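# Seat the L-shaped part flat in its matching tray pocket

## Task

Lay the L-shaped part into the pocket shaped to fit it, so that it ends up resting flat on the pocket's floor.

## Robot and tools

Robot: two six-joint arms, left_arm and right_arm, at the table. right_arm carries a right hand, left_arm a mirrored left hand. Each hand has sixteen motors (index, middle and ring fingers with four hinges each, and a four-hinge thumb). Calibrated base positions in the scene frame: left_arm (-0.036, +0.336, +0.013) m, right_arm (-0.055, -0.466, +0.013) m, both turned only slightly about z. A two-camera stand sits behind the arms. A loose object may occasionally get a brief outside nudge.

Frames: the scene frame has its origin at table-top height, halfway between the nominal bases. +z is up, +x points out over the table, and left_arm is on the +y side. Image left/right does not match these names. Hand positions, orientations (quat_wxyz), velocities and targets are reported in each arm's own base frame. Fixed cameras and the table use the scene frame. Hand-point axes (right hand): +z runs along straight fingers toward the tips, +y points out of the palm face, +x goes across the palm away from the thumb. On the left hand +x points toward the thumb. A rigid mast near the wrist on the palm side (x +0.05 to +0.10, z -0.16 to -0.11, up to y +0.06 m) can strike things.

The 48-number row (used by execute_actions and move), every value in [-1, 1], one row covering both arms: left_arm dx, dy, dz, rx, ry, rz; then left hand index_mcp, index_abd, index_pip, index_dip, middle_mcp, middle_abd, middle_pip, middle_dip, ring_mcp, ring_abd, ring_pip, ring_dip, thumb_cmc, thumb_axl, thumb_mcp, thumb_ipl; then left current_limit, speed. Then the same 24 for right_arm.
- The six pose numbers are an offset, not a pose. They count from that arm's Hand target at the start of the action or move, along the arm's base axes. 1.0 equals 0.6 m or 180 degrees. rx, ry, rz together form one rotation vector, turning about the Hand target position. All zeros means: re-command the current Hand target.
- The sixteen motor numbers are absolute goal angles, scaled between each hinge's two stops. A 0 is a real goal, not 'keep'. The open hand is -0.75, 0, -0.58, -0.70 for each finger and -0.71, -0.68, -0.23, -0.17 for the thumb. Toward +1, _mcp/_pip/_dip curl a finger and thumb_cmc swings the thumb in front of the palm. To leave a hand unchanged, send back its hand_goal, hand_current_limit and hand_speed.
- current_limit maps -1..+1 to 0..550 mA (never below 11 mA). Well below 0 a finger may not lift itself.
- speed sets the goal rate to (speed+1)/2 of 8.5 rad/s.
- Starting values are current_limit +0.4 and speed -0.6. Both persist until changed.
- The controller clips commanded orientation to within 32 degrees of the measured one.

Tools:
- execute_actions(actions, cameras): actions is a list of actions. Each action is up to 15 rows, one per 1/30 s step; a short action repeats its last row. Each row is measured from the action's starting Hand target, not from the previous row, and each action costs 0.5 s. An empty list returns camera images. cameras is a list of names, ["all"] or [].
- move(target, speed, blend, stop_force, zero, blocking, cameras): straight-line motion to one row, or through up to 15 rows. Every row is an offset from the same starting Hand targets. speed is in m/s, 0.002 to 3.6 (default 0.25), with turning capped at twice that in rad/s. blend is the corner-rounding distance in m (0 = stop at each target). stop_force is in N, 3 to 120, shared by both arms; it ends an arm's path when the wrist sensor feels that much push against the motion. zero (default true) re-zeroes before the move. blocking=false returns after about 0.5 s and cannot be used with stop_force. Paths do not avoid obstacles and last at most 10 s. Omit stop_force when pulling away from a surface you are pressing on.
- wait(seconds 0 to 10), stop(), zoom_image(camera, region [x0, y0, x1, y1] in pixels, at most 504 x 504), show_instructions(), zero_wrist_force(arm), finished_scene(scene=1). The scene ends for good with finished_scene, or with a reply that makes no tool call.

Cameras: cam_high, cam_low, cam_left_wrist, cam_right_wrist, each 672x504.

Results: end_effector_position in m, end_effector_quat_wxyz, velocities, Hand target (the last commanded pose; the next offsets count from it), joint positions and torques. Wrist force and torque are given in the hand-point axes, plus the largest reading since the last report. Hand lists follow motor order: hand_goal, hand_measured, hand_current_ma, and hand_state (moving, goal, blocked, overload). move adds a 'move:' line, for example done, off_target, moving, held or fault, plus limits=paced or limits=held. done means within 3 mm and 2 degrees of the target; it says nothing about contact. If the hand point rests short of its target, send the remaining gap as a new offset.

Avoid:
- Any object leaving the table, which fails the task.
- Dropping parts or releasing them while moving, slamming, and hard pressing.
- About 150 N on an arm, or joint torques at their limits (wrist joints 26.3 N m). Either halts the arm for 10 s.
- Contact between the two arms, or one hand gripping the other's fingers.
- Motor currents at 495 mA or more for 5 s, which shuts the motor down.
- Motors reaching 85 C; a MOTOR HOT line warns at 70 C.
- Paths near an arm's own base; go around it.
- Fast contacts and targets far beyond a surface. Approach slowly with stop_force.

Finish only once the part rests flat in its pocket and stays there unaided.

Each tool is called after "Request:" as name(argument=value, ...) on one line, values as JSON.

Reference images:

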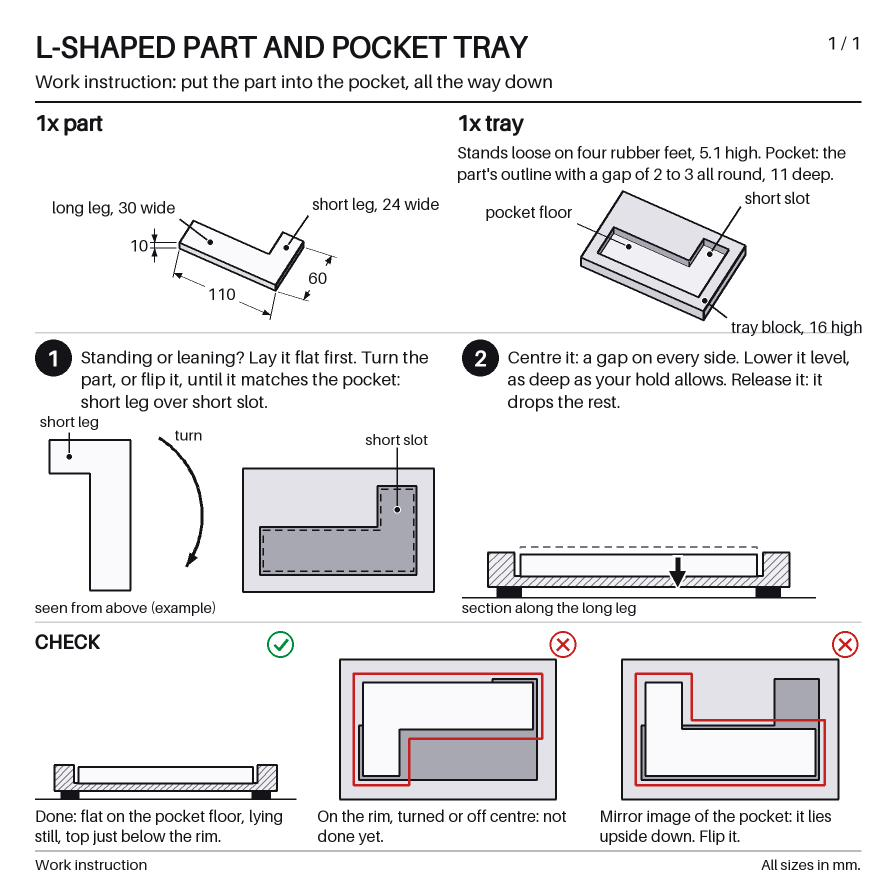

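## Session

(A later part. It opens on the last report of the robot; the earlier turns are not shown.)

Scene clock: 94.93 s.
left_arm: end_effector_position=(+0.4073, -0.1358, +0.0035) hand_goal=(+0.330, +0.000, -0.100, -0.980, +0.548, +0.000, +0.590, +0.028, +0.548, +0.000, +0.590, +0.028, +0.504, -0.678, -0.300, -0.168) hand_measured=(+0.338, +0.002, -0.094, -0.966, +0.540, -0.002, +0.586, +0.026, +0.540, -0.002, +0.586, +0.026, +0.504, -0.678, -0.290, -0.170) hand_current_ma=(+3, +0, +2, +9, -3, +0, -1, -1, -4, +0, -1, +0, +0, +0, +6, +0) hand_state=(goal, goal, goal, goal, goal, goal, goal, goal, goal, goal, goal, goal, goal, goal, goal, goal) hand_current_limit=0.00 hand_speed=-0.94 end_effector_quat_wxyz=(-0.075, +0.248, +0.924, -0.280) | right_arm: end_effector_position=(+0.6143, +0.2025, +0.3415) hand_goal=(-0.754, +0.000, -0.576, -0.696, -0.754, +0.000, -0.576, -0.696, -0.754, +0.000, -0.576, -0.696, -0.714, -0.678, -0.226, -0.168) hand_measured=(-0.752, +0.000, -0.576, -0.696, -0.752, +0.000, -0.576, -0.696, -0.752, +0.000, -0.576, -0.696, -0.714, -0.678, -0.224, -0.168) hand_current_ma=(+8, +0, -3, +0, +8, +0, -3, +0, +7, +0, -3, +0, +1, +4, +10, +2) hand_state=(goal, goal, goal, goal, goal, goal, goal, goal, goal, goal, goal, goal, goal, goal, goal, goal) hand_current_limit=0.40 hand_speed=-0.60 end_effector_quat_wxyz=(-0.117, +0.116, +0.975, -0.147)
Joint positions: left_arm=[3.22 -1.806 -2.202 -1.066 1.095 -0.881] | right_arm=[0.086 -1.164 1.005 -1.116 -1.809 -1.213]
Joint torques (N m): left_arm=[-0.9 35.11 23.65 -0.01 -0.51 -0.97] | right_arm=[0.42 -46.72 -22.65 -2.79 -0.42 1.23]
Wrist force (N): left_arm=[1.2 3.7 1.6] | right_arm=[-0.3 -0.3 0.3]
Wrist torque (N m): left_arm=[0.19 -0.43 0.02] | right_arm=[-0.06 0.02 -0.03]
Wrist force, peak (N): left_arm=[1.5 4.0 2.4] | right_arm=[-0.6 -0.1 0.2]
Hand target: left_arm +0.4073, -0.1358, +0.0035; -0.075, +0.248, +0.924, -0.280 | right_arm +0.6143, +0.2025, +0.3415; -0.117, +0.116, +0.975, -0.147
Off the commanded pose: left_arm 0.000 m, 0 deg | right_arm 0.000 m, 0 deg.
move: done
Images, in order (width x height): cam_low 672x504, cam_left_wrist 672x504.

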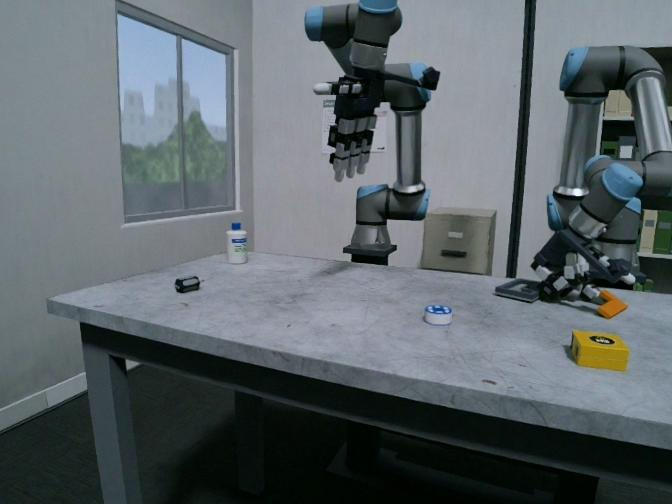

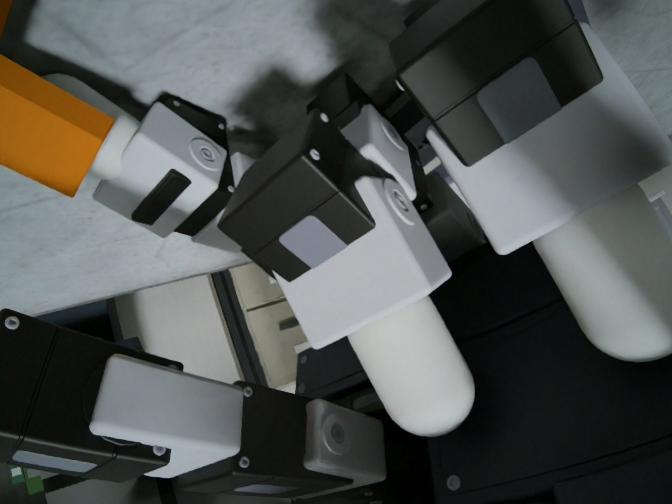

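Request:
move(target=[-0.0606,0.0349,0.0,0,0,0,0.33,0.0,-0.1,-0.98,0.548,0.0,0.591,0.029,0.548,0.0,0.591,0.029,0.505,-0.678,-0.3,-0.168,0.0,-0.94,0,0,0,0,0,0,-0.754,0.0,-0.576,-0.696,-0.754,0.0,-0.576,-0.696,-0.754,0.0,-0.576,-0.696,-0.714,-0.678,-0.226,-0.168,0.4,-0.6], speed=0.08, cameras=["cam_low","cam_left_wrist","cam_high"])

Request:
zoom_image(camera="cam_low", region=[535, 230, 645, 330])

Request:
zoom_image(camera="cam_high", region=[340, 130, 480, 250])

Scene clock: 96.53 s.
left_arm: end_effector_position=(+0.3711, -0.1150, +0.0035) hand_goal=(+0.330, +0.000, -0.100, -0.980, +0.548, +0.000, +0.590, +0.028, +0.548, +0.000, +0.590, +0.028, +0.504, -0.678, -0.300, -0.168) hand_measured=(+0.338, +0.012, -0.094, -0.972, +0.540, -0.002, +0.586, +0.026, +0.540, -0.002, +0.586, +0.026, +0.504, -0.678, -0.292, -0.170) hand_current_ma=(+4, +4, +2, +4, -3, +0, -1, -1, -4, +0, -1, +0, +0, +0, +6, +0) hand_state=(goal, goal, goal, goal, goal, goal, goal, goal, goal, goal, goal, goal, goal, goal, goal, goal) hand_current_limit=0.00 hand_speed=-0.94 end_effector_quat_wxyz=(-0.075, +0.248, +0.924, -0.280) | right_arm: end_effector_position=(+0.6143, +0.2025, +0.3415) hand_goal=(-0.754, +0.000, -0.576, -0.696, -0.754, +0.000, -0.576, -0.696, -0.754, +0.000, -0.576, -0.696, -0.714, -0.678, -0.226, -0.168) hand_measured=(-0.752, +0.000, -0.576, -0.696, -0.752, +0.000, -0.576, -0.696, -0.752, +0.000, -0.576, -0.696, -0.714, -0.678, -0.224, -0.168) hand_current_ma=(+8, +0, -3, +0, +8, +0, -3, +0, +7, +0, -3, +0, +1, +4, +10, +2) hand_state=(goal, goal, goal, goal, goal, goal, goal, goal, goal, goal, goal, goal, goal, goal, goal, goal) hand_current_limit=0.40 hand_speed=-0.60 end_effector_quat_wxyz=(-0.117, +0.116, +0.975, -0.147)
Joint positions: left_arm=[3.278 -1.722 -2.304 -1.075 1.116 -0.821] | right_arm=[0.086 -1.164 1.005 -1.116 -1.809 -1.213]
Joint torques (N m): left_arm=[7.3 31.66 5.72 -0.33 2.69 1.25] | right_arm=[0.62 -46.78 -23.54 -2.86 -0.37 1.18]
Wrist force (N): left_arm=[1.5 3.4 1.8] | right_arm=[-0.1 -0.2 -0.1]
Wrist torque (N m): left_arm=[0.23 -0.45 0.09] | right_arm=[-0.02 0.00 -0.01]
Wrist force, peak (N): left_arm=[1.3 4.2 1.8] | right_arm=[-0.2 -0.6 0.2]
Hand target: left_arm +0.3710, -0.1149, +0.0035; -0.075, +0.248, +0.924, -0.280 | right_arm +0.6143, +0.2025, +0.3415; -0.117, +0.116, +0.975, -0.147
Off the commanded pose: left_arm 0.000 m, 0 deg | right_arm 0.000 m, 0 deg.
move: done
Images, in order (width x height): cam_high 672x504, cam_low 672x504, cam_left_wrist 672x504.

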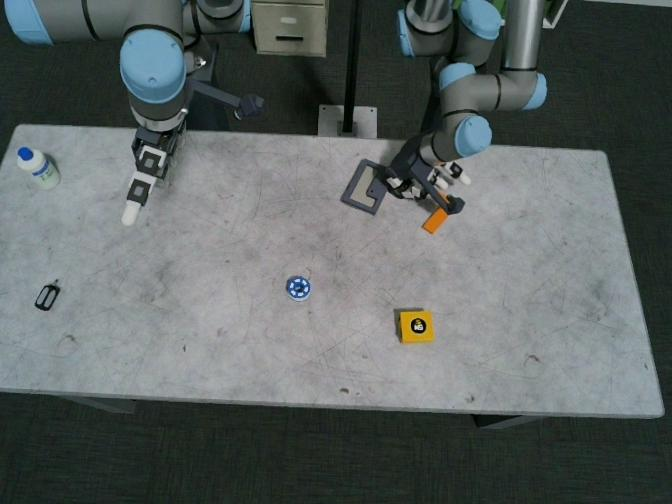

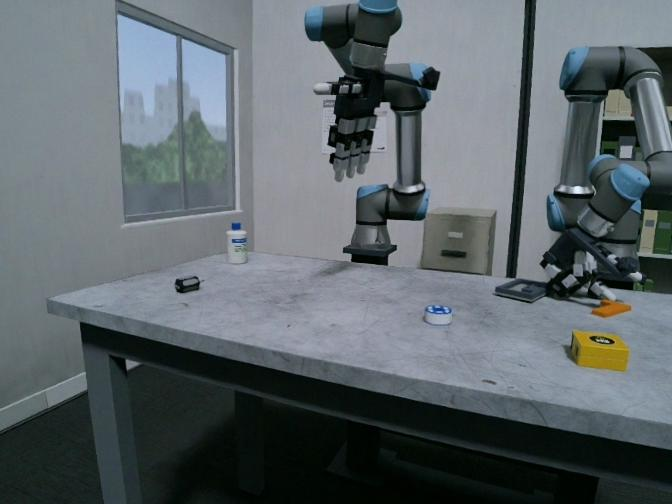

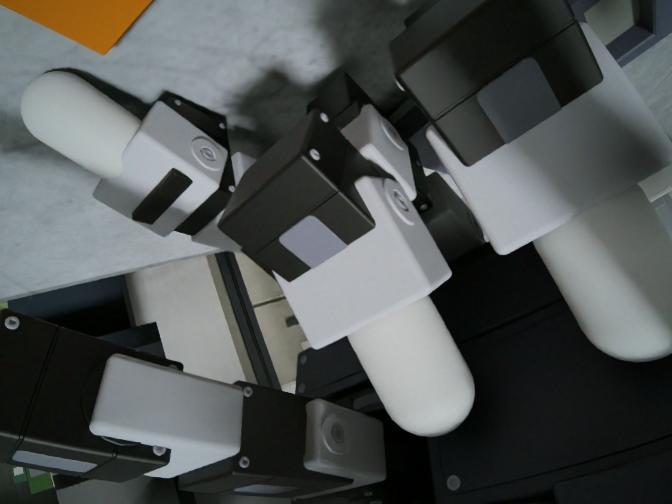

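Scaled by 4.582 from the camera's 672x504 image, which has a finer 960x720 frame.

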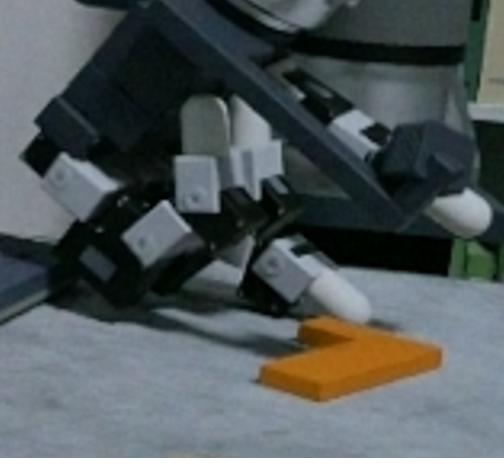

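Scaled by 3.600 from the camera's 672x504 image, which has a finer 960x720 frame.

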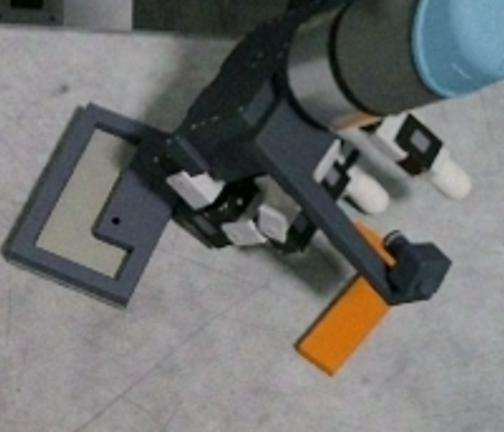

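Request:
move(target=[0.02,0.05,0.25,-0.126,0.0726,0,-0.63,0.0,0.959,-0.986,-0.63,0.0,0.959,-0.986,0.548,0.0,0.591,0.029,0.67,-0.678,-0.006,-0.017,0.0,-0.6,0,0,0,0,0,0,-0.754,0.0,-0.576,-0.696,-0.754,0.0,-0.576,-0.696,-0.754,0.0,-0.576,-0.696,-0.714,-0.678,-0.226,-0.168,0.4,-0.6], speed=0.25, cameras=["cam_low","cam_left_wrist","cam_high"])

Request:
zoom_image(camera="cam_high", region=[340, 140, 470, 240])

Scene clock: 100.53 s.
left_arm: end_effector_position=(+0.3830, -0.0849, +0.1535) hand_goal=(-0.630, +0.000, +0.958, -0.986, -0.630, +0.000, +0.958, -0.986, +0.548, +0.000, +0.590, +0.028, +0.670, -0.678, -0.006, -0.018) hand_measured=(-0.618, +0.002, +0.952, -0.984, -0.620, -0.002, +0.950, -0.984, +0.540, -0.002, +0.586, +0.026, +0.666, -0.678, -0.006, -0.020) hand_current_ma=(+6, +0, -2, +0, +5, +0, -3, +1, -4, +0, -1, +0, -1, +0, +0, +0) hand_state=(goal, goal, goal, goal, goal, goal, goal, goal, goal, goal, goal, goal, goal, goal, goal, goal) hand_current_limit=0.00 hand_speed=-0.60 end_effector_quat_wxyz=(-0.129, +0.224, +0.837, -0.482) | right_arm: end_effector_position=(+0.6143, +0.2025, +0.3415) hand_goal=(-0.754, +0.000, -0.576, -0.696, -0.754, +0.000, -0.576, -0.696, -0.754, +0.000, -0.576, -0.696, -0.714, -0.678, -0.226, -0.168) hand_measured=(-0.752, +0.000, -0.576, -0.696, -0.752, +0.000, -0.576, -0.696, -0.752, +0.000, -0.576, -0.696, -0.714, -0.678, -0.224, -0.168) hand_current_ma=(+8, +0, -3, +0, +8, +0, -3, +0, +7, +0, -3, +0, +1, +4, +10, +2) hand_state=(goal, goal, goal, goal, goal, goal, goal, goal, goal, goal, goal, goal, goal, goal, goal, goal) hand_current_limit=0.40 hand_speed=-0.60 end_effector_quat_wxyz=(-0.117, +0.116, +0.975, -0.147)
Joint positions: left_arm=[3.503 -1.681 -1.889 -2.07 0.99 -0.39] | right_arm=[0.086 -1.164 1.005 -1.116 -1.809 -1.213]
Joint torques (N m): left_arm=[9 20.63 30.17 -1.75 2.2 1.75] | right_arm=[-0.33 -47.24 -24.26 -2.89 -0.44 1.32]
Wrist force (N): left_arm=[1.5 4.3 1.9] | right_arm=[0.0 0.0 0.3]
Wrist torque (N m): left_arm=[0.10 -0.40 0.06] | right_arm=[-0.04 -0.01 -0.01]
Wrist force, peak (N): left_arm=[1.8 4.5 1.8] | right_arm=[0.0 -0.5 0.4]
Hand target: left_arm +0.3830, -0.0849, +0.1535; -0.129, +0.224, +0.837, -0.482 | right_arm +0.6143, +0.2025, +0.3415; -0.117, +0.116, +0.975, -0.147
Off the commanded pose: left_arm 0.000 m, 0 deg | right_arm 0.000 m, 0 deg.
move: done
Images, in order (width x height): cam_high 672x504, cam_low 672x504, cam_left_wrist 672x504.

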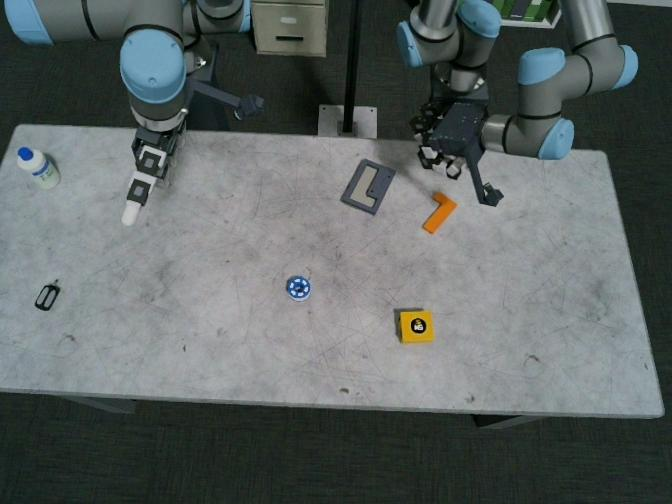

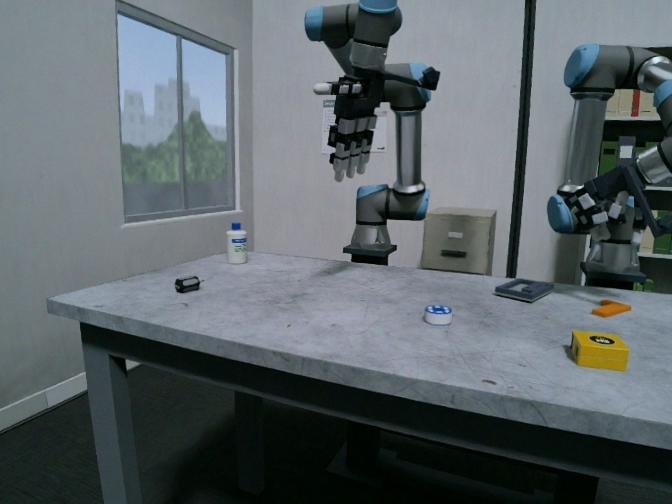

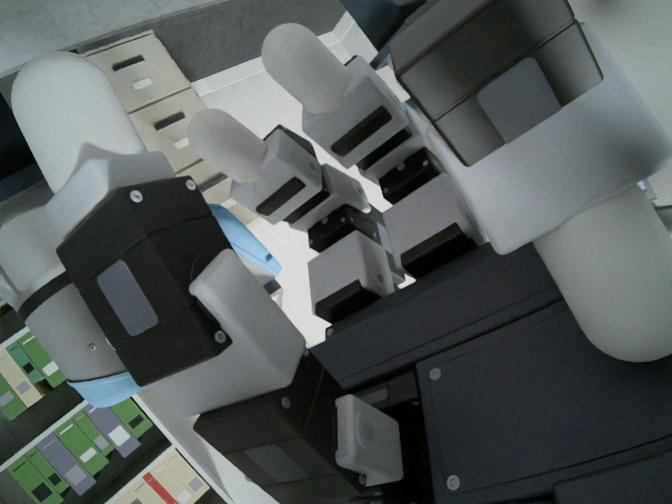

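Scaled by 3.877 from the camera's 672x504 image, which has a finer 960x720 frame.

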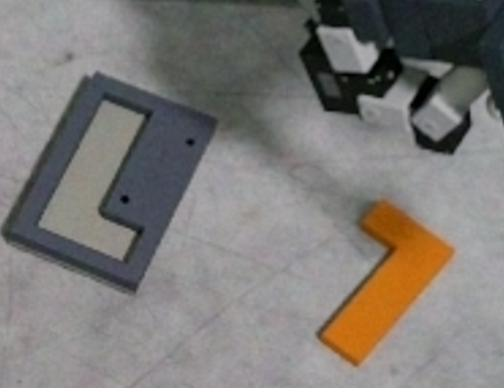

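Request:
zoom_image(camera="cam_high", region=[415, 185, 465, 240])

Request:
zoom_image(camera="cam_high", region=[338, 153, 402, 220])

Scaled by 9.164 from the camera's 672x504 image, which has a finer 960x720 frame.

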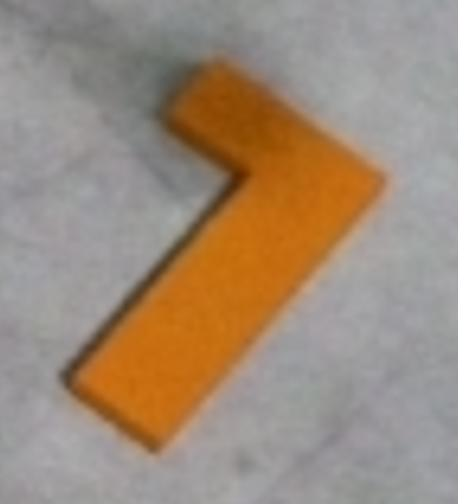

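Scaled by 7.522 from the camera's 672x504 image, which has a finer 960x720 frame.

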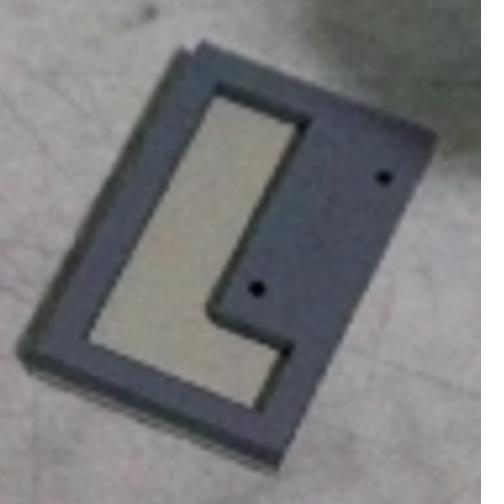

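Request:
move(target=[0.112,-0.0263,-0.1392,0,0,-0.0361,-0.63,0.0,0.959,-0.986,-0.63,0.0,0.959,-0.986,0.548,0.0,0.591,0.029,0.67,-0.678,-0.006,-0.017,0.0,-0.6,0,0,0,0,0,0,-0.754,0.0,-0.576,-0.696,-0.754,0.0,-0.576,-0.696,-0.754,0.0,-0.576,-0.696,-0.714,-0.678,-0.226,-0.168,0.4,-0.6], speed=0.2, cameras=["cam_low","cam_left_wrist","cam_high"])

Request:
zoom_image(camera="cam_high", region=[390, 150, 490, 250])

Request:
zoom_image(camera="cam_low", region=[560, 230, 670, 330])

Scene clock: 103.73 s.
left_arm: end_effector_position=(+0.4501, -0.1007, +0.0701) hand_goal=(-0.630, +0.000, +0.958, -0.986, -0.630, +0.000, +0.958, -0.986, +0.548, +0.000, +0.590, +0.028, +0.670, -0.678, -0.006, -0.018) hand_measured=(-0.618, +0.002, +0.952, -0.984, -0.620, -0.002, +0.952, -0.984, +0.540, -0.002, +0.586, +0.026, +0.668, -0.678, -0.006, -0.020) hand_current_ma=(+6, +0, -2, +0, +5, +0, -2, +1, -4, +0, -1, +0, -1, +0, +0, +0) hand_state=(goal, goal, goal, goal, goal, goal, goal, goal, goal, goal, goal, goal, goal, goal, goal, goal) hand_current_limit=0.00 hand_speed=-0.60 end_effector_quat_wxyz=(-0.156, +0.271, +0.823, -0.474) | right_arm: end_effector_position=(+0.6143, +0.2025, +0.3415) hand_goal=(-0.754, +0.000, -0.576, -0.696, -0.754, +0.000, -0.576, -0.696, -0.754, +0.000, -0.576, -0.696, -0.714, -0.678, -0.226, -0.168) hand_measured=(-0.752, +0.000, -0.576, -0.696, -0.752, +0.000, -0.576, -0.696, -0.752, +0.000, -0.576, -0.696, -0.714, -0.678, -0.224, -0.168) hand_current_ma=(+8, +0, -3, +0, +8, +0, -3, +0, +7, +0, -3, +0, +1, +4, +10, +2) hand_state=(goal, goal, goal, goal, goal, goal, goal, goal, goal, goal, goal, goal, goal, goal, goal, goal) hand_current_limit=0.40 hand_speed=-0.60 end_effector_quat_wxyz=(-0.117, +0.116, +0.975, -0.147)
Joint positions: left_arm=[3.402 -1.955 -1.775 -1.915 1 -0.381] | right_arm=[0.086 -1.164 1.005 -1.116 -1.809 -1.213]
Joint torques (N m): left_arm=[-9.93 30.76 27.66 2.21 2.4 1.5] | right_arm=[-0.06 -48.04 -23.52 -2.93 -0.48 1.35]
Wrist force (N): left_arm=[1.8 4.2 1.8] | right_arm=[-0.2 -0.4 0.2]
Wrist torque (N m): left_arm=[0.11 -0.42 0.09] | right_arm=[-0.06 0.01 -0.03]
Wrist force, peak (N): left_arm=[1.2 4.8 1.9] | right_arm=[0.4 -0.7 0.0]
Hand target: left_arm +0.4502, -0.1007, +0.0700; -0.156, +0.271, +0.823, -0.474 | right_arm +0.6143, +0.2025, +0.3415; -0.117, +0.116, +0.975, -0.147
Off the commanded pose: left_arm 0.000 m, 0 deg | right_arm 0.000 m, 0 deg.
move: done
Images, in order (width x height): cam_high 672x504, cam_low 672x504, cam_left_wrist 672x504.

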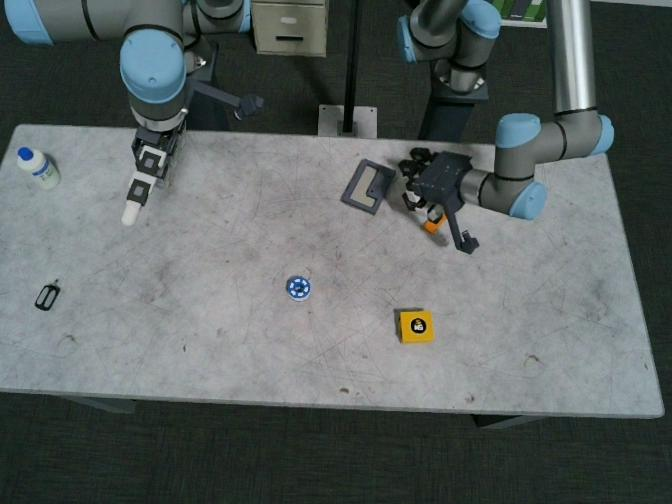

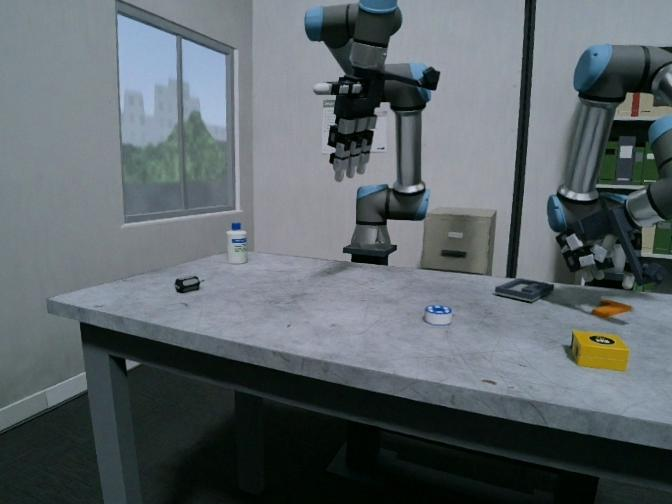

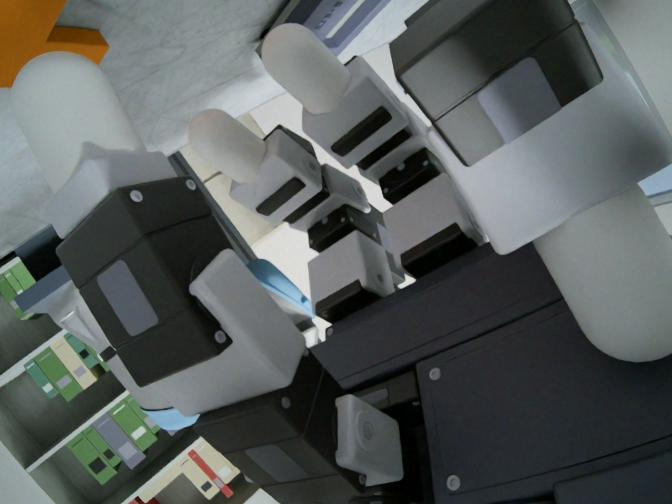

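Scaled by 5.040 from the camera's 672x504 image, which has a finer 960x720 frame.

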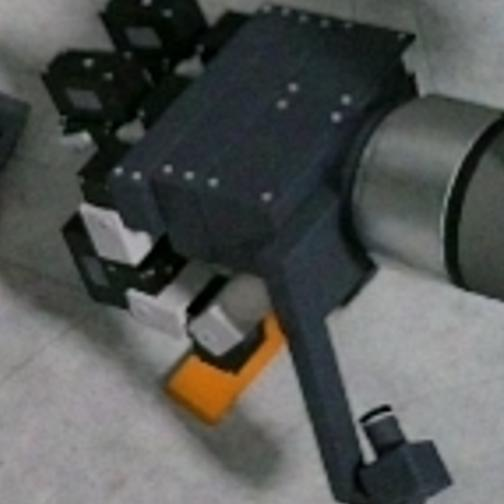

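Scaled by 4.582 from the camera's 672x504 image, which has a finer 960x720 frame.

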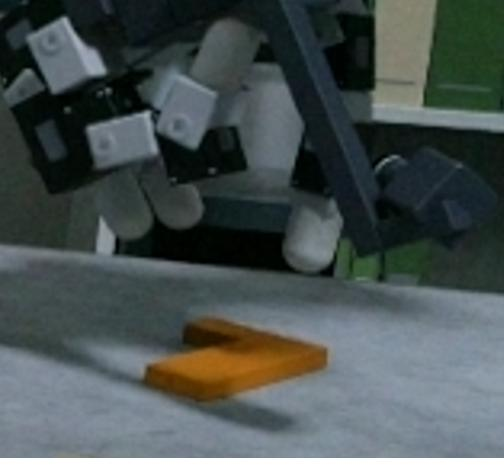

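Request:
move(target=[0,0,-0.0717,0,0,0,-0.63,0.0,0.959,-0.986,-0.63,0.0,0.959,-0.986,0.548,0.0,0.591,0.029,0.67,-0.678,-0.006,-0.017,0.0,-0.6,0,0,0,0,0,0,-0.754,0.0,-0.576,-0.696,-0.754,0.0,-0.576,-0.696,-0.754,0.0,-0.576,-0.696,-0.714,-0.678,-0.226,-0.168,0.4,-0.6], speed=0.12, cameras=["cam_low","cam_left_wrist","cam_high"])

Request:
zoom_image(camera="cam_low", region=[570, 260, 650, 330])

Request:
zoom_image(camera="cam_left_wrist", region=[0, 0, 350, 250])

Request:
zoom_image(camera="cam_high", region=[390, 160, 490, 260])

Scene clock: 115.17 s.
left_arm: end_effector_position=(+0.4502, -0.1006, +0.0271) hand_goal=(-0.630, +0.000, +0.958, -0.986, -0.630, +0.000, +0.958, -0.986, +0.548, +0.000, +0.590, +0.028, +0.670, -0.678, -0.006, -0.018) hand_measured=(-0.618, +0.002, +0.952, -0.984, -0.620, -0.002, +0.952, -0.984, +0.540, -0.002, +0.586, +0.026, +0.668, -0.678, -0.006, -0.020) hand_current_ma=(+6, +0, -2, +0, +5, +0, -2, +1, -4, +0, -1, +0, -1, +0, +0, +0) hand_state=(goal, goal, goal, goal, goal, goal, goal, goal, goal, goal, goal, goal, goal, goal, goal, goal) hand_current_limit=0.00 hand_speed=-0.60 end_effector_quat_wxyz=(-0.156, +0.271, +0.823, -0.474) | right_arm: end_effector_position=(+0.6143, +0.2025, +0.3415) hand_goal=(-0.754, +0.000, -0.576, -0.696, -0.754, +0.000, -0.576, -0.696, -0.754, +0.000, -0.576, -0.696, -0.714, -0.678, -0.226, -0.168) hand_measured=(-0.752, +0.000, -0.576, -0.696, -0.752, +0.000, -0.576, -0.696, -0.752, +0.000, -0.576, -0.696, -0.714, -0.678, -0.224, -0.168) hand_current_ma=(+8, +0, -3, +0, +8, +0, -3, +0, +7, +0, -3, +0, +1, +4, +10, +2) hand_state=(goal, goal, goal, goal, goal, goal, goal, goal, goal, goal, goal, goal, goal, goal, goal, goal) hand_current_limit=0.40 hand_speed=-0.60 end_effector_quat_wxyz=(-0.117, +0.116, +0.975, -0.147)
Joint positions: left_arm=[3.402 -2.017 -1.815 -1.812 1 -0.381] | right_arm=[0.086 -1.164 1.005 -1.116 -1.809 -1.213]
Joint torques (N m): left_arm=[0.31 31.7 8.39 1.93 -2.96 -1.24] | right_arm=[0 -47.82 -24.48 -2.96 -0.46 1.41]
Wrist force (N): left_arm=[1.6 4.2 1.7] | right_arm=[0.0 -0.1 0.1]
Wrist torque (N m): left_arm=[0.09 -0.43 0.05] | right_arm=[-0.03 -0.01 0.00]
Wrist force, peak (N): left_arm=[1.8 4.4 2.0] | right_arm=[-0.6 -0.1 0.4]
Hand target: left_arm +0.4502, -0.1007, +0.0270; -0.156, +0.271, +0.823, -0.474 | right_arm +0.6143, +0.2025, +0.3415; -0.117, +0.116, +0.975, -0.147
Off the commanded pose: left_arm 0.000 m, 0 deg | right_arm 0.000 m, 0 deg.
move: done
Images, in order (width x height): cam_high 672x504, cam_low 672x504, cam_left_wrist 672x504.

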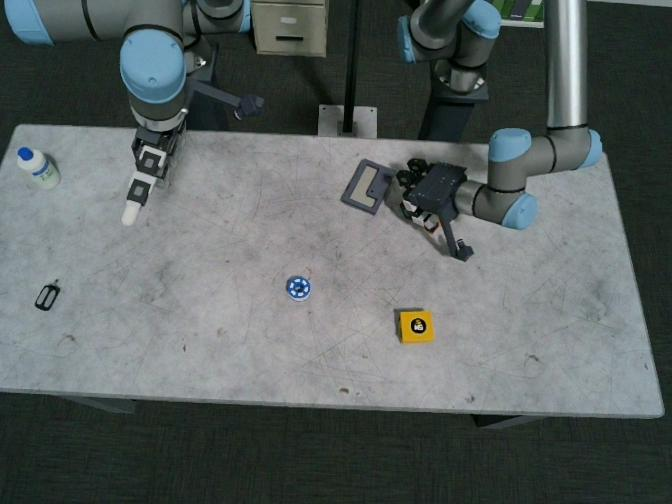

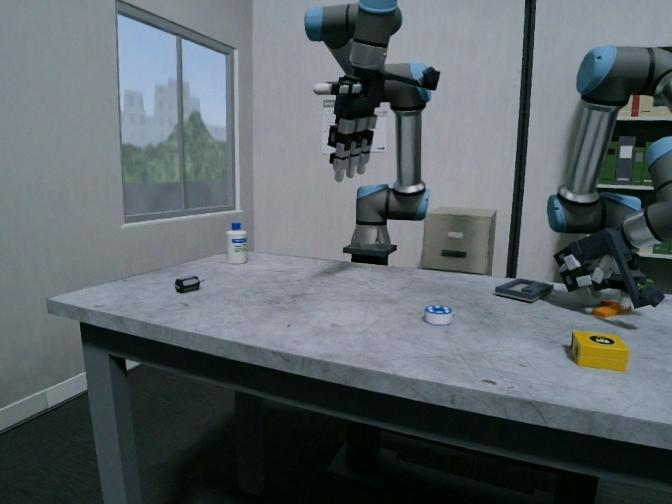

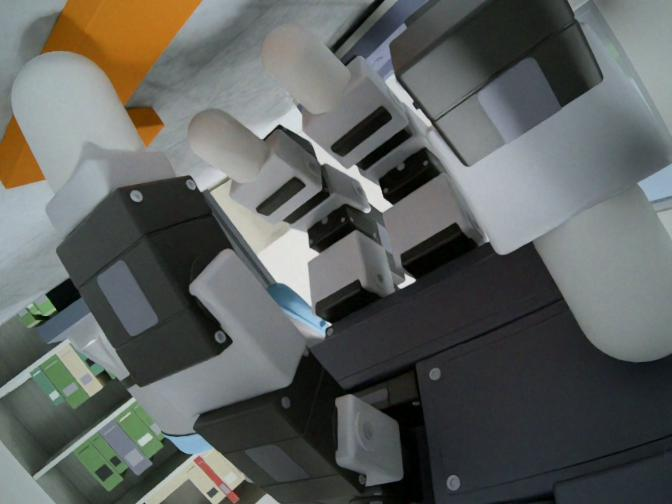

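Scaled by 6.300 from the camera's 672x504 image, which has a finer 960x720 frame.

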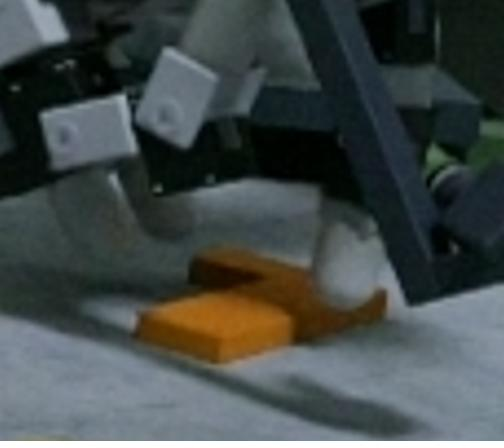

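Scaled by 1.440 from the camera's 672x504 image, which has a finer 960x720 frame.

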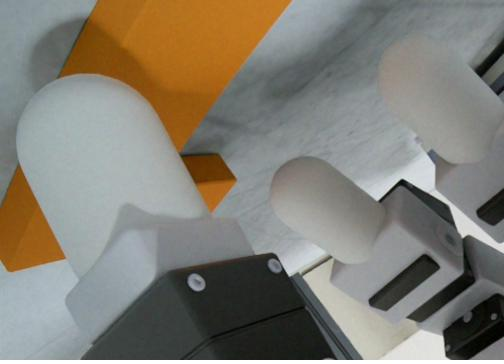

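Scaled by 5.040 from the camera's 672x504 image, which has a finer 960x720 frame.

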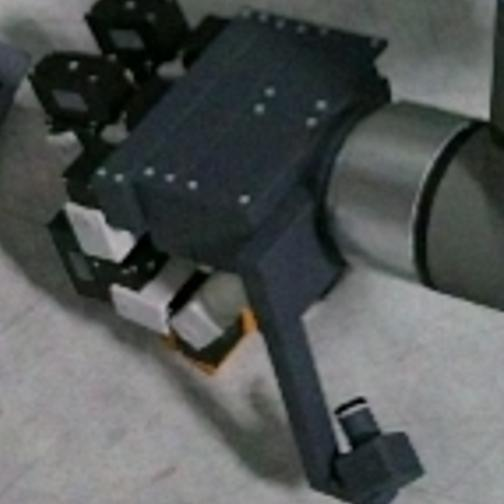

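Request:
move(target=[0,0,-0.045,0,0,0,-0.63,0.0,0.959,-0.986,-0.63,0.0,0.959,-0.986,0.548,0.0,0.591,0.029,0.67,-0.678,-0.006,-0.017,0.0,-0.6,0,0,0,0,0,0,-0.754,0.0,-0.576,-0.696,-0.754,0.0,-0.576,-0.696,-0.754,0.0,-0.576,-0.696,-0.714,-0.678,-0.226,-0.168,0.4,-0.6], speed=0.015, stop_force=4, cameras=["cam_low","cam_left_wrist"])

Request:
zoom_image(camera="cam_low", region=[570, 260, 650, 330])

Request:
zoom_image(camera="cam_left_wrist", region=[0, 0, 350, 250])

Scene clock: 119.57 s.
left_arm: end_effector_position=(+0.4502, -0.1007, +0.0113) hand_goal=(-0.630, +0.000, +0.958, -0.986, -0.630, +0.000, +0.958, -0.986, +0.548, +0.000, +0.590, +0.028, +0.670, -0.678, -0.006, -0.018) hand_measured=(-0.618, +0.002, +0.952, -0.984, -0.620, -0.002, +0.952, -0.984, +0.540, -0.002, +0.586, +0.026, +0.668, -0.678, -0.010, -0.014) hand_current_ma=(+6, +0, -2, +0, +5, +0, -2, +1, -4, +0, -1, +0, +0, +0, -1, +2) hand_state=(goal, goal, goal, goal, goal, goal, goal, goal, goal, goal, goal, goal, goal, goal, goal, goal) hand_current_limit=0.00 hand_speed=-0.60 end_effector_quat_wxyz=(-0.156, +0.271, +0.823, -0.474) | right_arm: end_effector_position=(+0.6143, +0.2025, +0.3415) hand_goal=(-0.754, +0.000, -0.576, -0.696, -0.754, +0.000, -0.576, -0.696, -0.754, +0.000, -0.576, -0.696, -0.714, -0.678, -0.226, -0.168) hand_measured=(-0.752, +0.000, -0.576, -0.696, -0.752, +0.000, -0.576, -0.696, -0.752, +0.000, -0.576, -0.696, -0.714, -0.678, -0.224, -0.168) hand_current_ma=(+8, +0, -3, +0, +8, +0, -3, +0, +7, +0, -3, +0, +1, +4, +10, +2) hand_state=(goal, goal, goal, goal, goal, goal, goal, goal, goal, goal, goal, goal, goal, goal, goal, goal) hand_current_limit=0.40 hand_speed=-0.60 end_effector_quat_wxyz=(-0.117, +0.116, +0.975, -0.147)
Joint positions: left_arm=[3.402 -2.042 -1.827 -1.775 1 -0.381] | right_arm=[0.086 -1.164 1.005 -1.116 -1.809 -1.213]
Joint torques (N m): left_arm=[-7.84 45.81 26.96 -1.38 -2.97 0.63] | right_arm=[0.36 -49.17 -23.12 -2.88 -0.38 1.34]
Wrist force (N): left_arm=[1.8 1.9 0.2] | right_arm=[-0.1 -0.1 0.0]
Wrist torque (N m): left_arm=[-0.04 -0.45 0.05] | right_arm=[-0.03 0.00 -0.01]
Wrist force, peak (N): left_arm=[2.7 -6.7 -4.3] | right_arm=[-0.2 -0.2 0.6]
Hand target: left_arm +0.4502, -0.1007, +0.0113; -0.156, +0.271, +0.823, -0.474 (not the last commanded pose) | right_arm +0.6143, +0.2025, +0.3415; -0.117, +0.116, +0.975, -0.147
Off the commanded pose: left_arm 0.011 m, 0 deg | right_arm 0.000 m, 0 deg.
move: contact (left_arm)
Images, in order (width x height): cam_low 672x504, cam_left_wrist 672x504.

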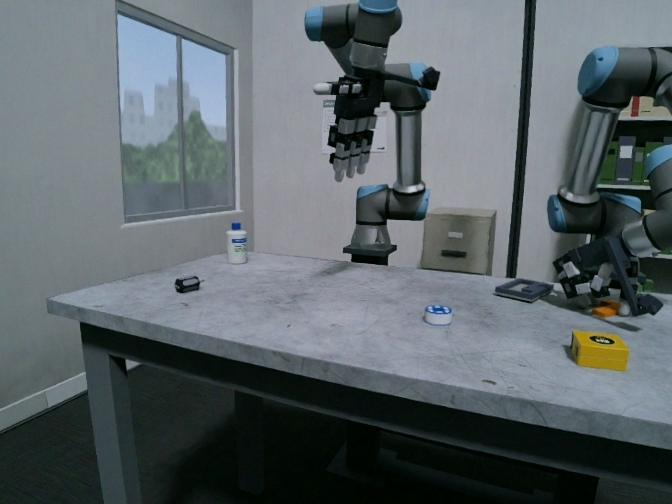

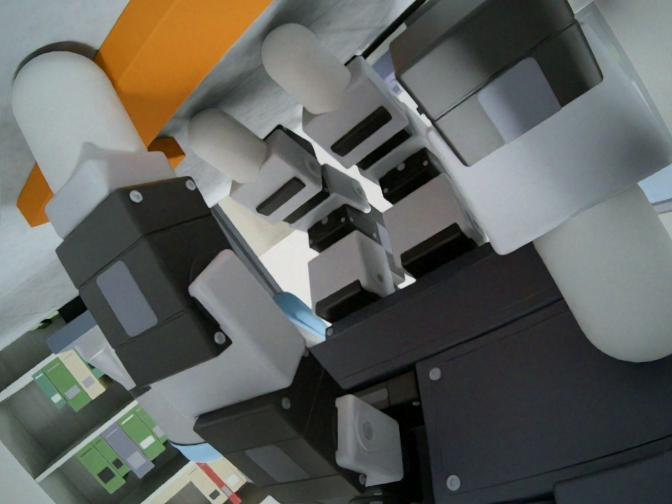

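Scaled by 6.300 from the camera's 672x504 image, which has a finer 960x720 frame.

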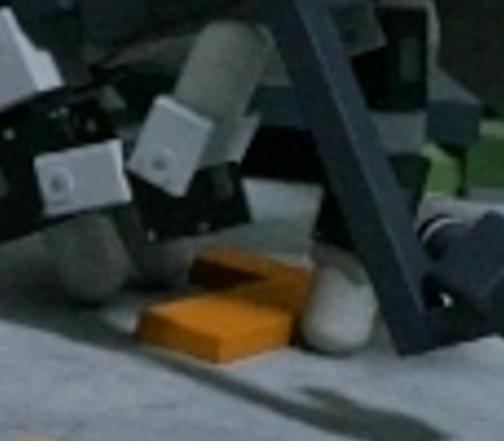

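Scaled by 1.440 from the camera's 672x504 image, which has a finer 960x720 frame.

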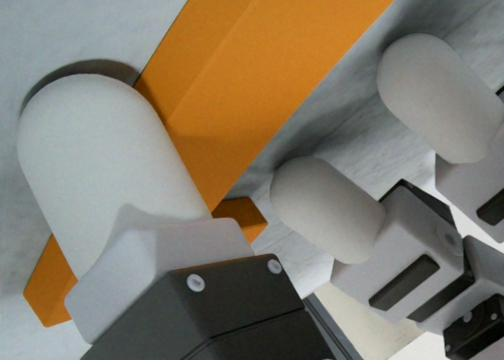

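Request:
move(target=[[0,0,0.0012,0,0,0,-0.555,0.0,0.936,-0.986,-0.555,0.0,0.936,-0.986,0.548,0.0,0.591,0.029,0.67,-0.678,0.052,-0.036,0.0,-0.9,0,0,0,0,0,0,-0.754,0.0,-0.576,-0.696,-0.754,0.0,-0.576,-0.696,-0.754,0.0,-0.576,-0.696,-0.714,-0.678,-0.226,-0.168,0.4,-0.6],[0,0,0.0012,0,0,0,-0.495,0.0,0.916,-0.986,-0.495,0.0,0.916,-0.986,0.548,0.0,0.591,0.029,0.67,-0.678,0.098,-0.050,0.0,-0.9,0,0,0,0,0,0,-0.754,0.0,-0.576,-0.696,-0.754,0.0,-0.576,-0.696,-0.754,0.0,-0.576,-0.696,-0.714,-0.678,-0.226,-0.168,0.4,-0.6]], speed=0.02, cameras=["cam_low","cam_left_wrist"])

Request:
zoom_image(camera="cam_low", region=[570, 260, 650, 330])

Request:
zoom_image(camera="cam_left_wrist", region=[0, 0, 350, 250])

Scene clock: 121.93 s.
left_arm: end_effector_position=(+0.4502, -0.1007, +0.0121) hand_goal=(-0.496, +0.000, +0.916, -0.986, -0.496, +0.000, +0.916, -0.986, +0.548, +0.000, +0.590, +0.028, +0.670, -0.678, +0.098, -0.050) hand_measured=(-0.494, +0.002, +0.916, -0.984, -0.500, -0.002, +0.914, -0.984, +0.540, -0.002, +0.586, +0.026, +0.668, -0.678, +0.090, -0.050) hand_current_ma=(+0, +0, +0, +0, -1, +0, +0, +0, -4, +0, -1, +0, +0, +0, -5, +0) hand_state=(goal, goal, goal, goal, goal, goal, goal, goal, goal, goal, goal, goal, goal, goal, goal, goal) hand_current_limit=0.00 hand_speed=-0.90 end_effector_quat_wxyz=(-0.156, +0.271, +0.823, -0.474) | right_arm: end_effector_position=(+0.6143, +0.2025, +0.3415) hand_goal=(-0.754, +0.000, -0.576, -0.696, -0.754, +0.000, -0.576, -0.696, -0.754, +0.000, -0.576, -0.696, -0.714, -0.678, -0.226, -0.168) hand_measured=(-0.752, +0.000, -0.576, -0.696, -0.752, +0.000, -0.576, -0.696, -0.752, +0.000, -0.576, -0.696, -0.714, -0.678, -0.224, -0.168) hand_current_ma=(+8, +0, -3, +0, +8, +0, -3, +0, +7, +0, -3, +0, +1, +4, +10, +2) hand_state=(goal, goal, goal, goal, goal, goal, goal, goal, goal, goal, goal, goal, goal, goal, goal, goal) hand_current_limit=0.40 hand_speed=-0.60 end_effector_quat_wxyz=(-0.117, +0.116, +0.975, -0.147)
Joint positions: left_arm=[3.402 -2.041 -1.827 -1.777 1 -0.381] | right_arm=[0.086 -1.164 1.005 -1.116 -1.809 -1.213]
Joint torques (N m): left_arm=[-8.53 46.9 27.79 -1.31 -2.76 0.66] | right_arm=[-0.26 -48.63 -24.7 -3.01 -0.5 1.44]
Wrist force (N): left_arm=[1.7 3.6 1.6] | right_arm=[-0.3 -0.1 0.2]
Wrist torque (N m): left_arm=[0.08 -0.43 0.08] | right_arm=[-0.03 0.02 -0.03]
Wrist force, peak (N): left_arm=[1.6 4.2 1.7] | right_arm=[-0.5 -0.4 0.1]
Hand target: left_arm +0.4502, -0.1007, +0.0121; -0.156, +0.271, +0.823, -0.474 | right_arm +0.6143, +0.2025, +0.3415; -0.117, +0.116, +0.975, -0.147
Off the commanded pose: left_arm 0.000 m, 0 deg | right_arm 0.000 m, 0 deg.
move: done
Images, in order (width x height): cam_low 672x504, cam_left_wrist 672x504.

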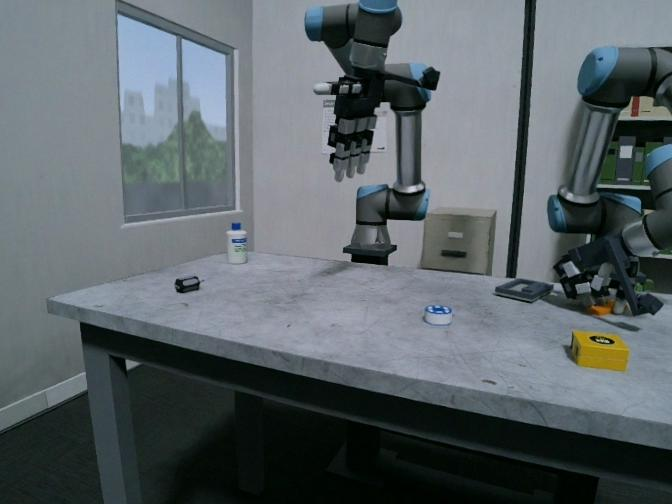

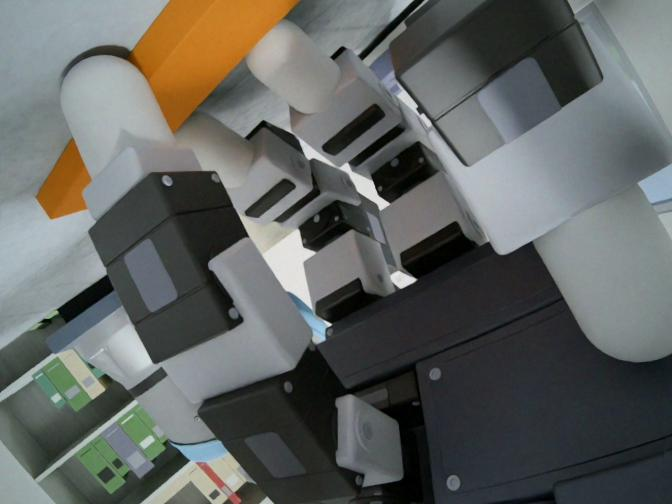

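Scaled by 6.300 from the camera's 672x504 image, which has a finer 960x720 frame.

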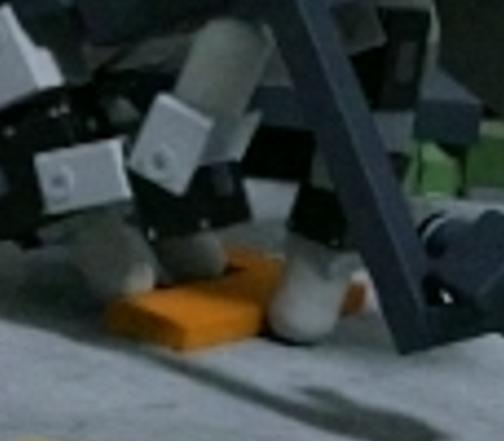

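Scaled by 1.440 from the camera's 672x504 image, which has a finer 960x720 frame.

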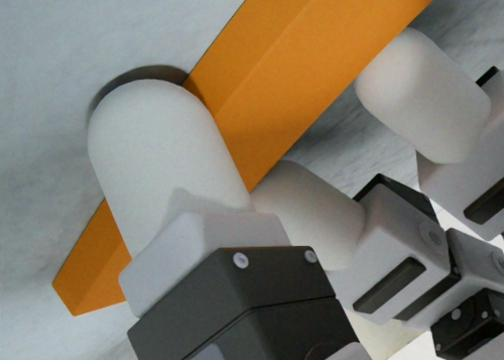

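Request:
move(target=[0,0,0,0,0,0,-0.42,0.0,0.916,-0.986,-0.42,0.0,0.916,-0.986,0.548,0.0,0.591,0.029,0.67,-0.678,0.17,-0.050,0.0,-0.93,0,0,0,0,0,0,-0.754,0.0,-0.576,-0.696,-0.754,0.0,-0.576,-0.696,-0.754,0.0,-0.576,-0.696,-0.714,-0.678,-0.226,-0.168,0.4,-0.6], speed=0.02, cameras=["cam_low","cam_left_wrist"])

Request:
zoom_image(camera="cam_low", region=[570, 260, 650, 330])

Request:
zoom_image(camera="cam_left_wrist", region=[0, 0, 350, 250])

Scene clock: 122.80 s.
left_arm: end_effector_position=(+0.4502, -0.1007, +0.0121) hand_goal=(-0.420, +0.000, +0.916, -0.986, -0.420, +0.000, +0.916, -0.986, +0.548, +0.000, +0.590, +0.028, +0.670, -0.678, +0.170, -0.050) hand_measured=(-0.468, +0.002, +0.912, -0.988, -0.480, -0.002, +0.908, -0.992, +0.540, -0.002, +0.586, +0.026, +0.664, -0.680, +0.100, -0.064) hand_current_ma=(-71, +0, -1, +0, -102, +0, -3, -2, -4, +0, -1, +0, -2, +0, -182, -12) hand_state=(blocked, goal, goal, goal, blocked, goal, goal, goal, goal, goal, goal, goal, goal, goal, blocked, goal) hand_current_limit=0.00 hand_speed=-0.93 end_effector_quat_wxyz=(-0.156, +0.271, +0.823, -0.474) | right_arm: end_effector_position=(+0.6143, +0.2025, +0.3415) hand_goal=(-0.754, +0.000, -0.576, -0.696, -0.754, +0.000, -0.576, -0.696, -0.754, +0.000, -0.576, -0.696, -0.714, -0.678, -0.226, -0.168) hand_measured=(-0.752, +0.000, -0.576, -0.696, -0.752, +0.000, -0.576, -0.696, -0.752, +0.000, -0.576, -0.696, -0.714, -0.678, -0.224, -0.168) hand_current_ma=(+8, +0, -3, +0, +8, +0, -3, +0, +7, +0, -3, +0, +1, +4, +10, +2) hand_state=(goal, goal, goal, goal, goal, goal, goal, goal, goal, goal, goal, goal, goal, goal, goal, goal) hand_current_limit=0.40 hand_speed=-0.60 end_effector_quat_wxyz=(-0.117, +0.116, +0.975, -0.147)
Joint positions: left_arm=[3.402 -2.041 -1.827 -1.777 1 -0.381] | right_arm=[0.086 -1.164 1.005 -1.116 -1.809 -1.213]
Joint torques (N m): left_arm=[-7.44 44.7 26.78 -0.66 -2.68 0.66] | right_arm=[-0.14 -48.47 -24.15 -2.93 -0.5 1.42]
Wrist force (N): left_arm=[1.4 -1.3 0.5] | right_arm=[-0.3 -0.1 -0.1]
Wrist torque (N m): left_arm=[-0.02 -0.41 0.08] | right_arm=[0.00 0.04 -0.03]
Wrist force, peak (N): left_arm=[1.7 3.9 2.0] | right_arm=[-0.5 0.0 0.5]
Hand target: left_arm +0.4502, -0.1007, +0.0121; -0.156, +0.271, +0.823, -0.474 | right_arm +0.6143, +0.2025, +0.3415; -0.117, +0.116, +0.975, -0.147
Off the commanded pose: left_arm 0.000 m, 0 deg | right_arm 0.000 m, 0 deg.
move: done
Images, in order (width x height): cam_low 672x504, cam_left_wrist 672x504.

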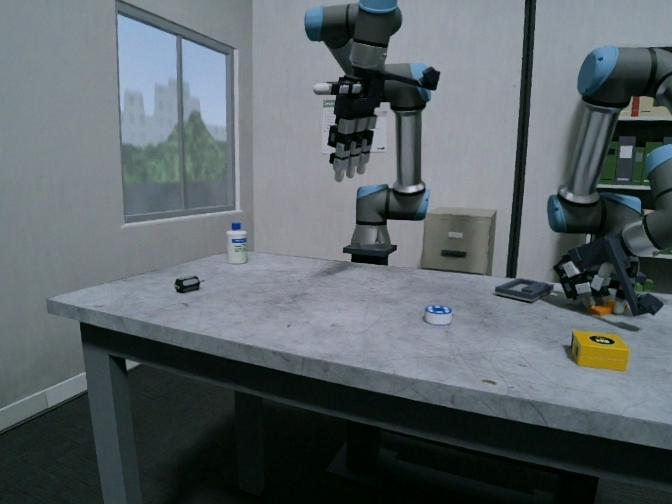

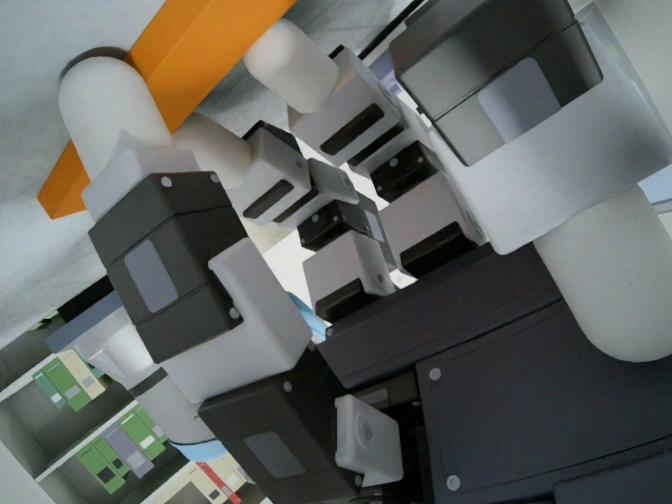

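Scaled by 6.300 from the camera's 672x504 image, which has a finer 960x720 frame.

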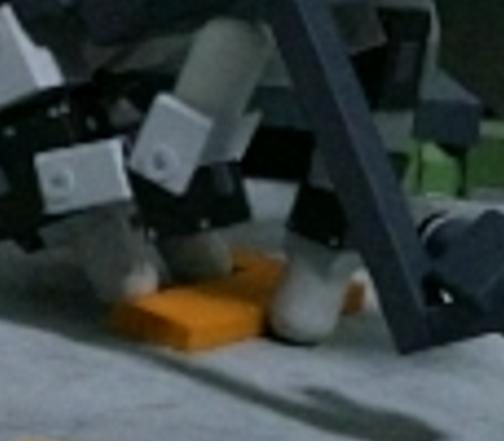

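Scaled by 1.440 from the camera's 672x504 image, which has a finer 960x720 frame.

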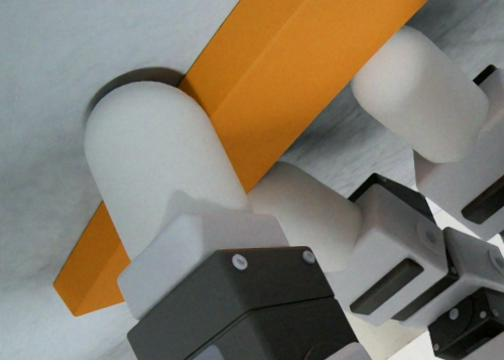

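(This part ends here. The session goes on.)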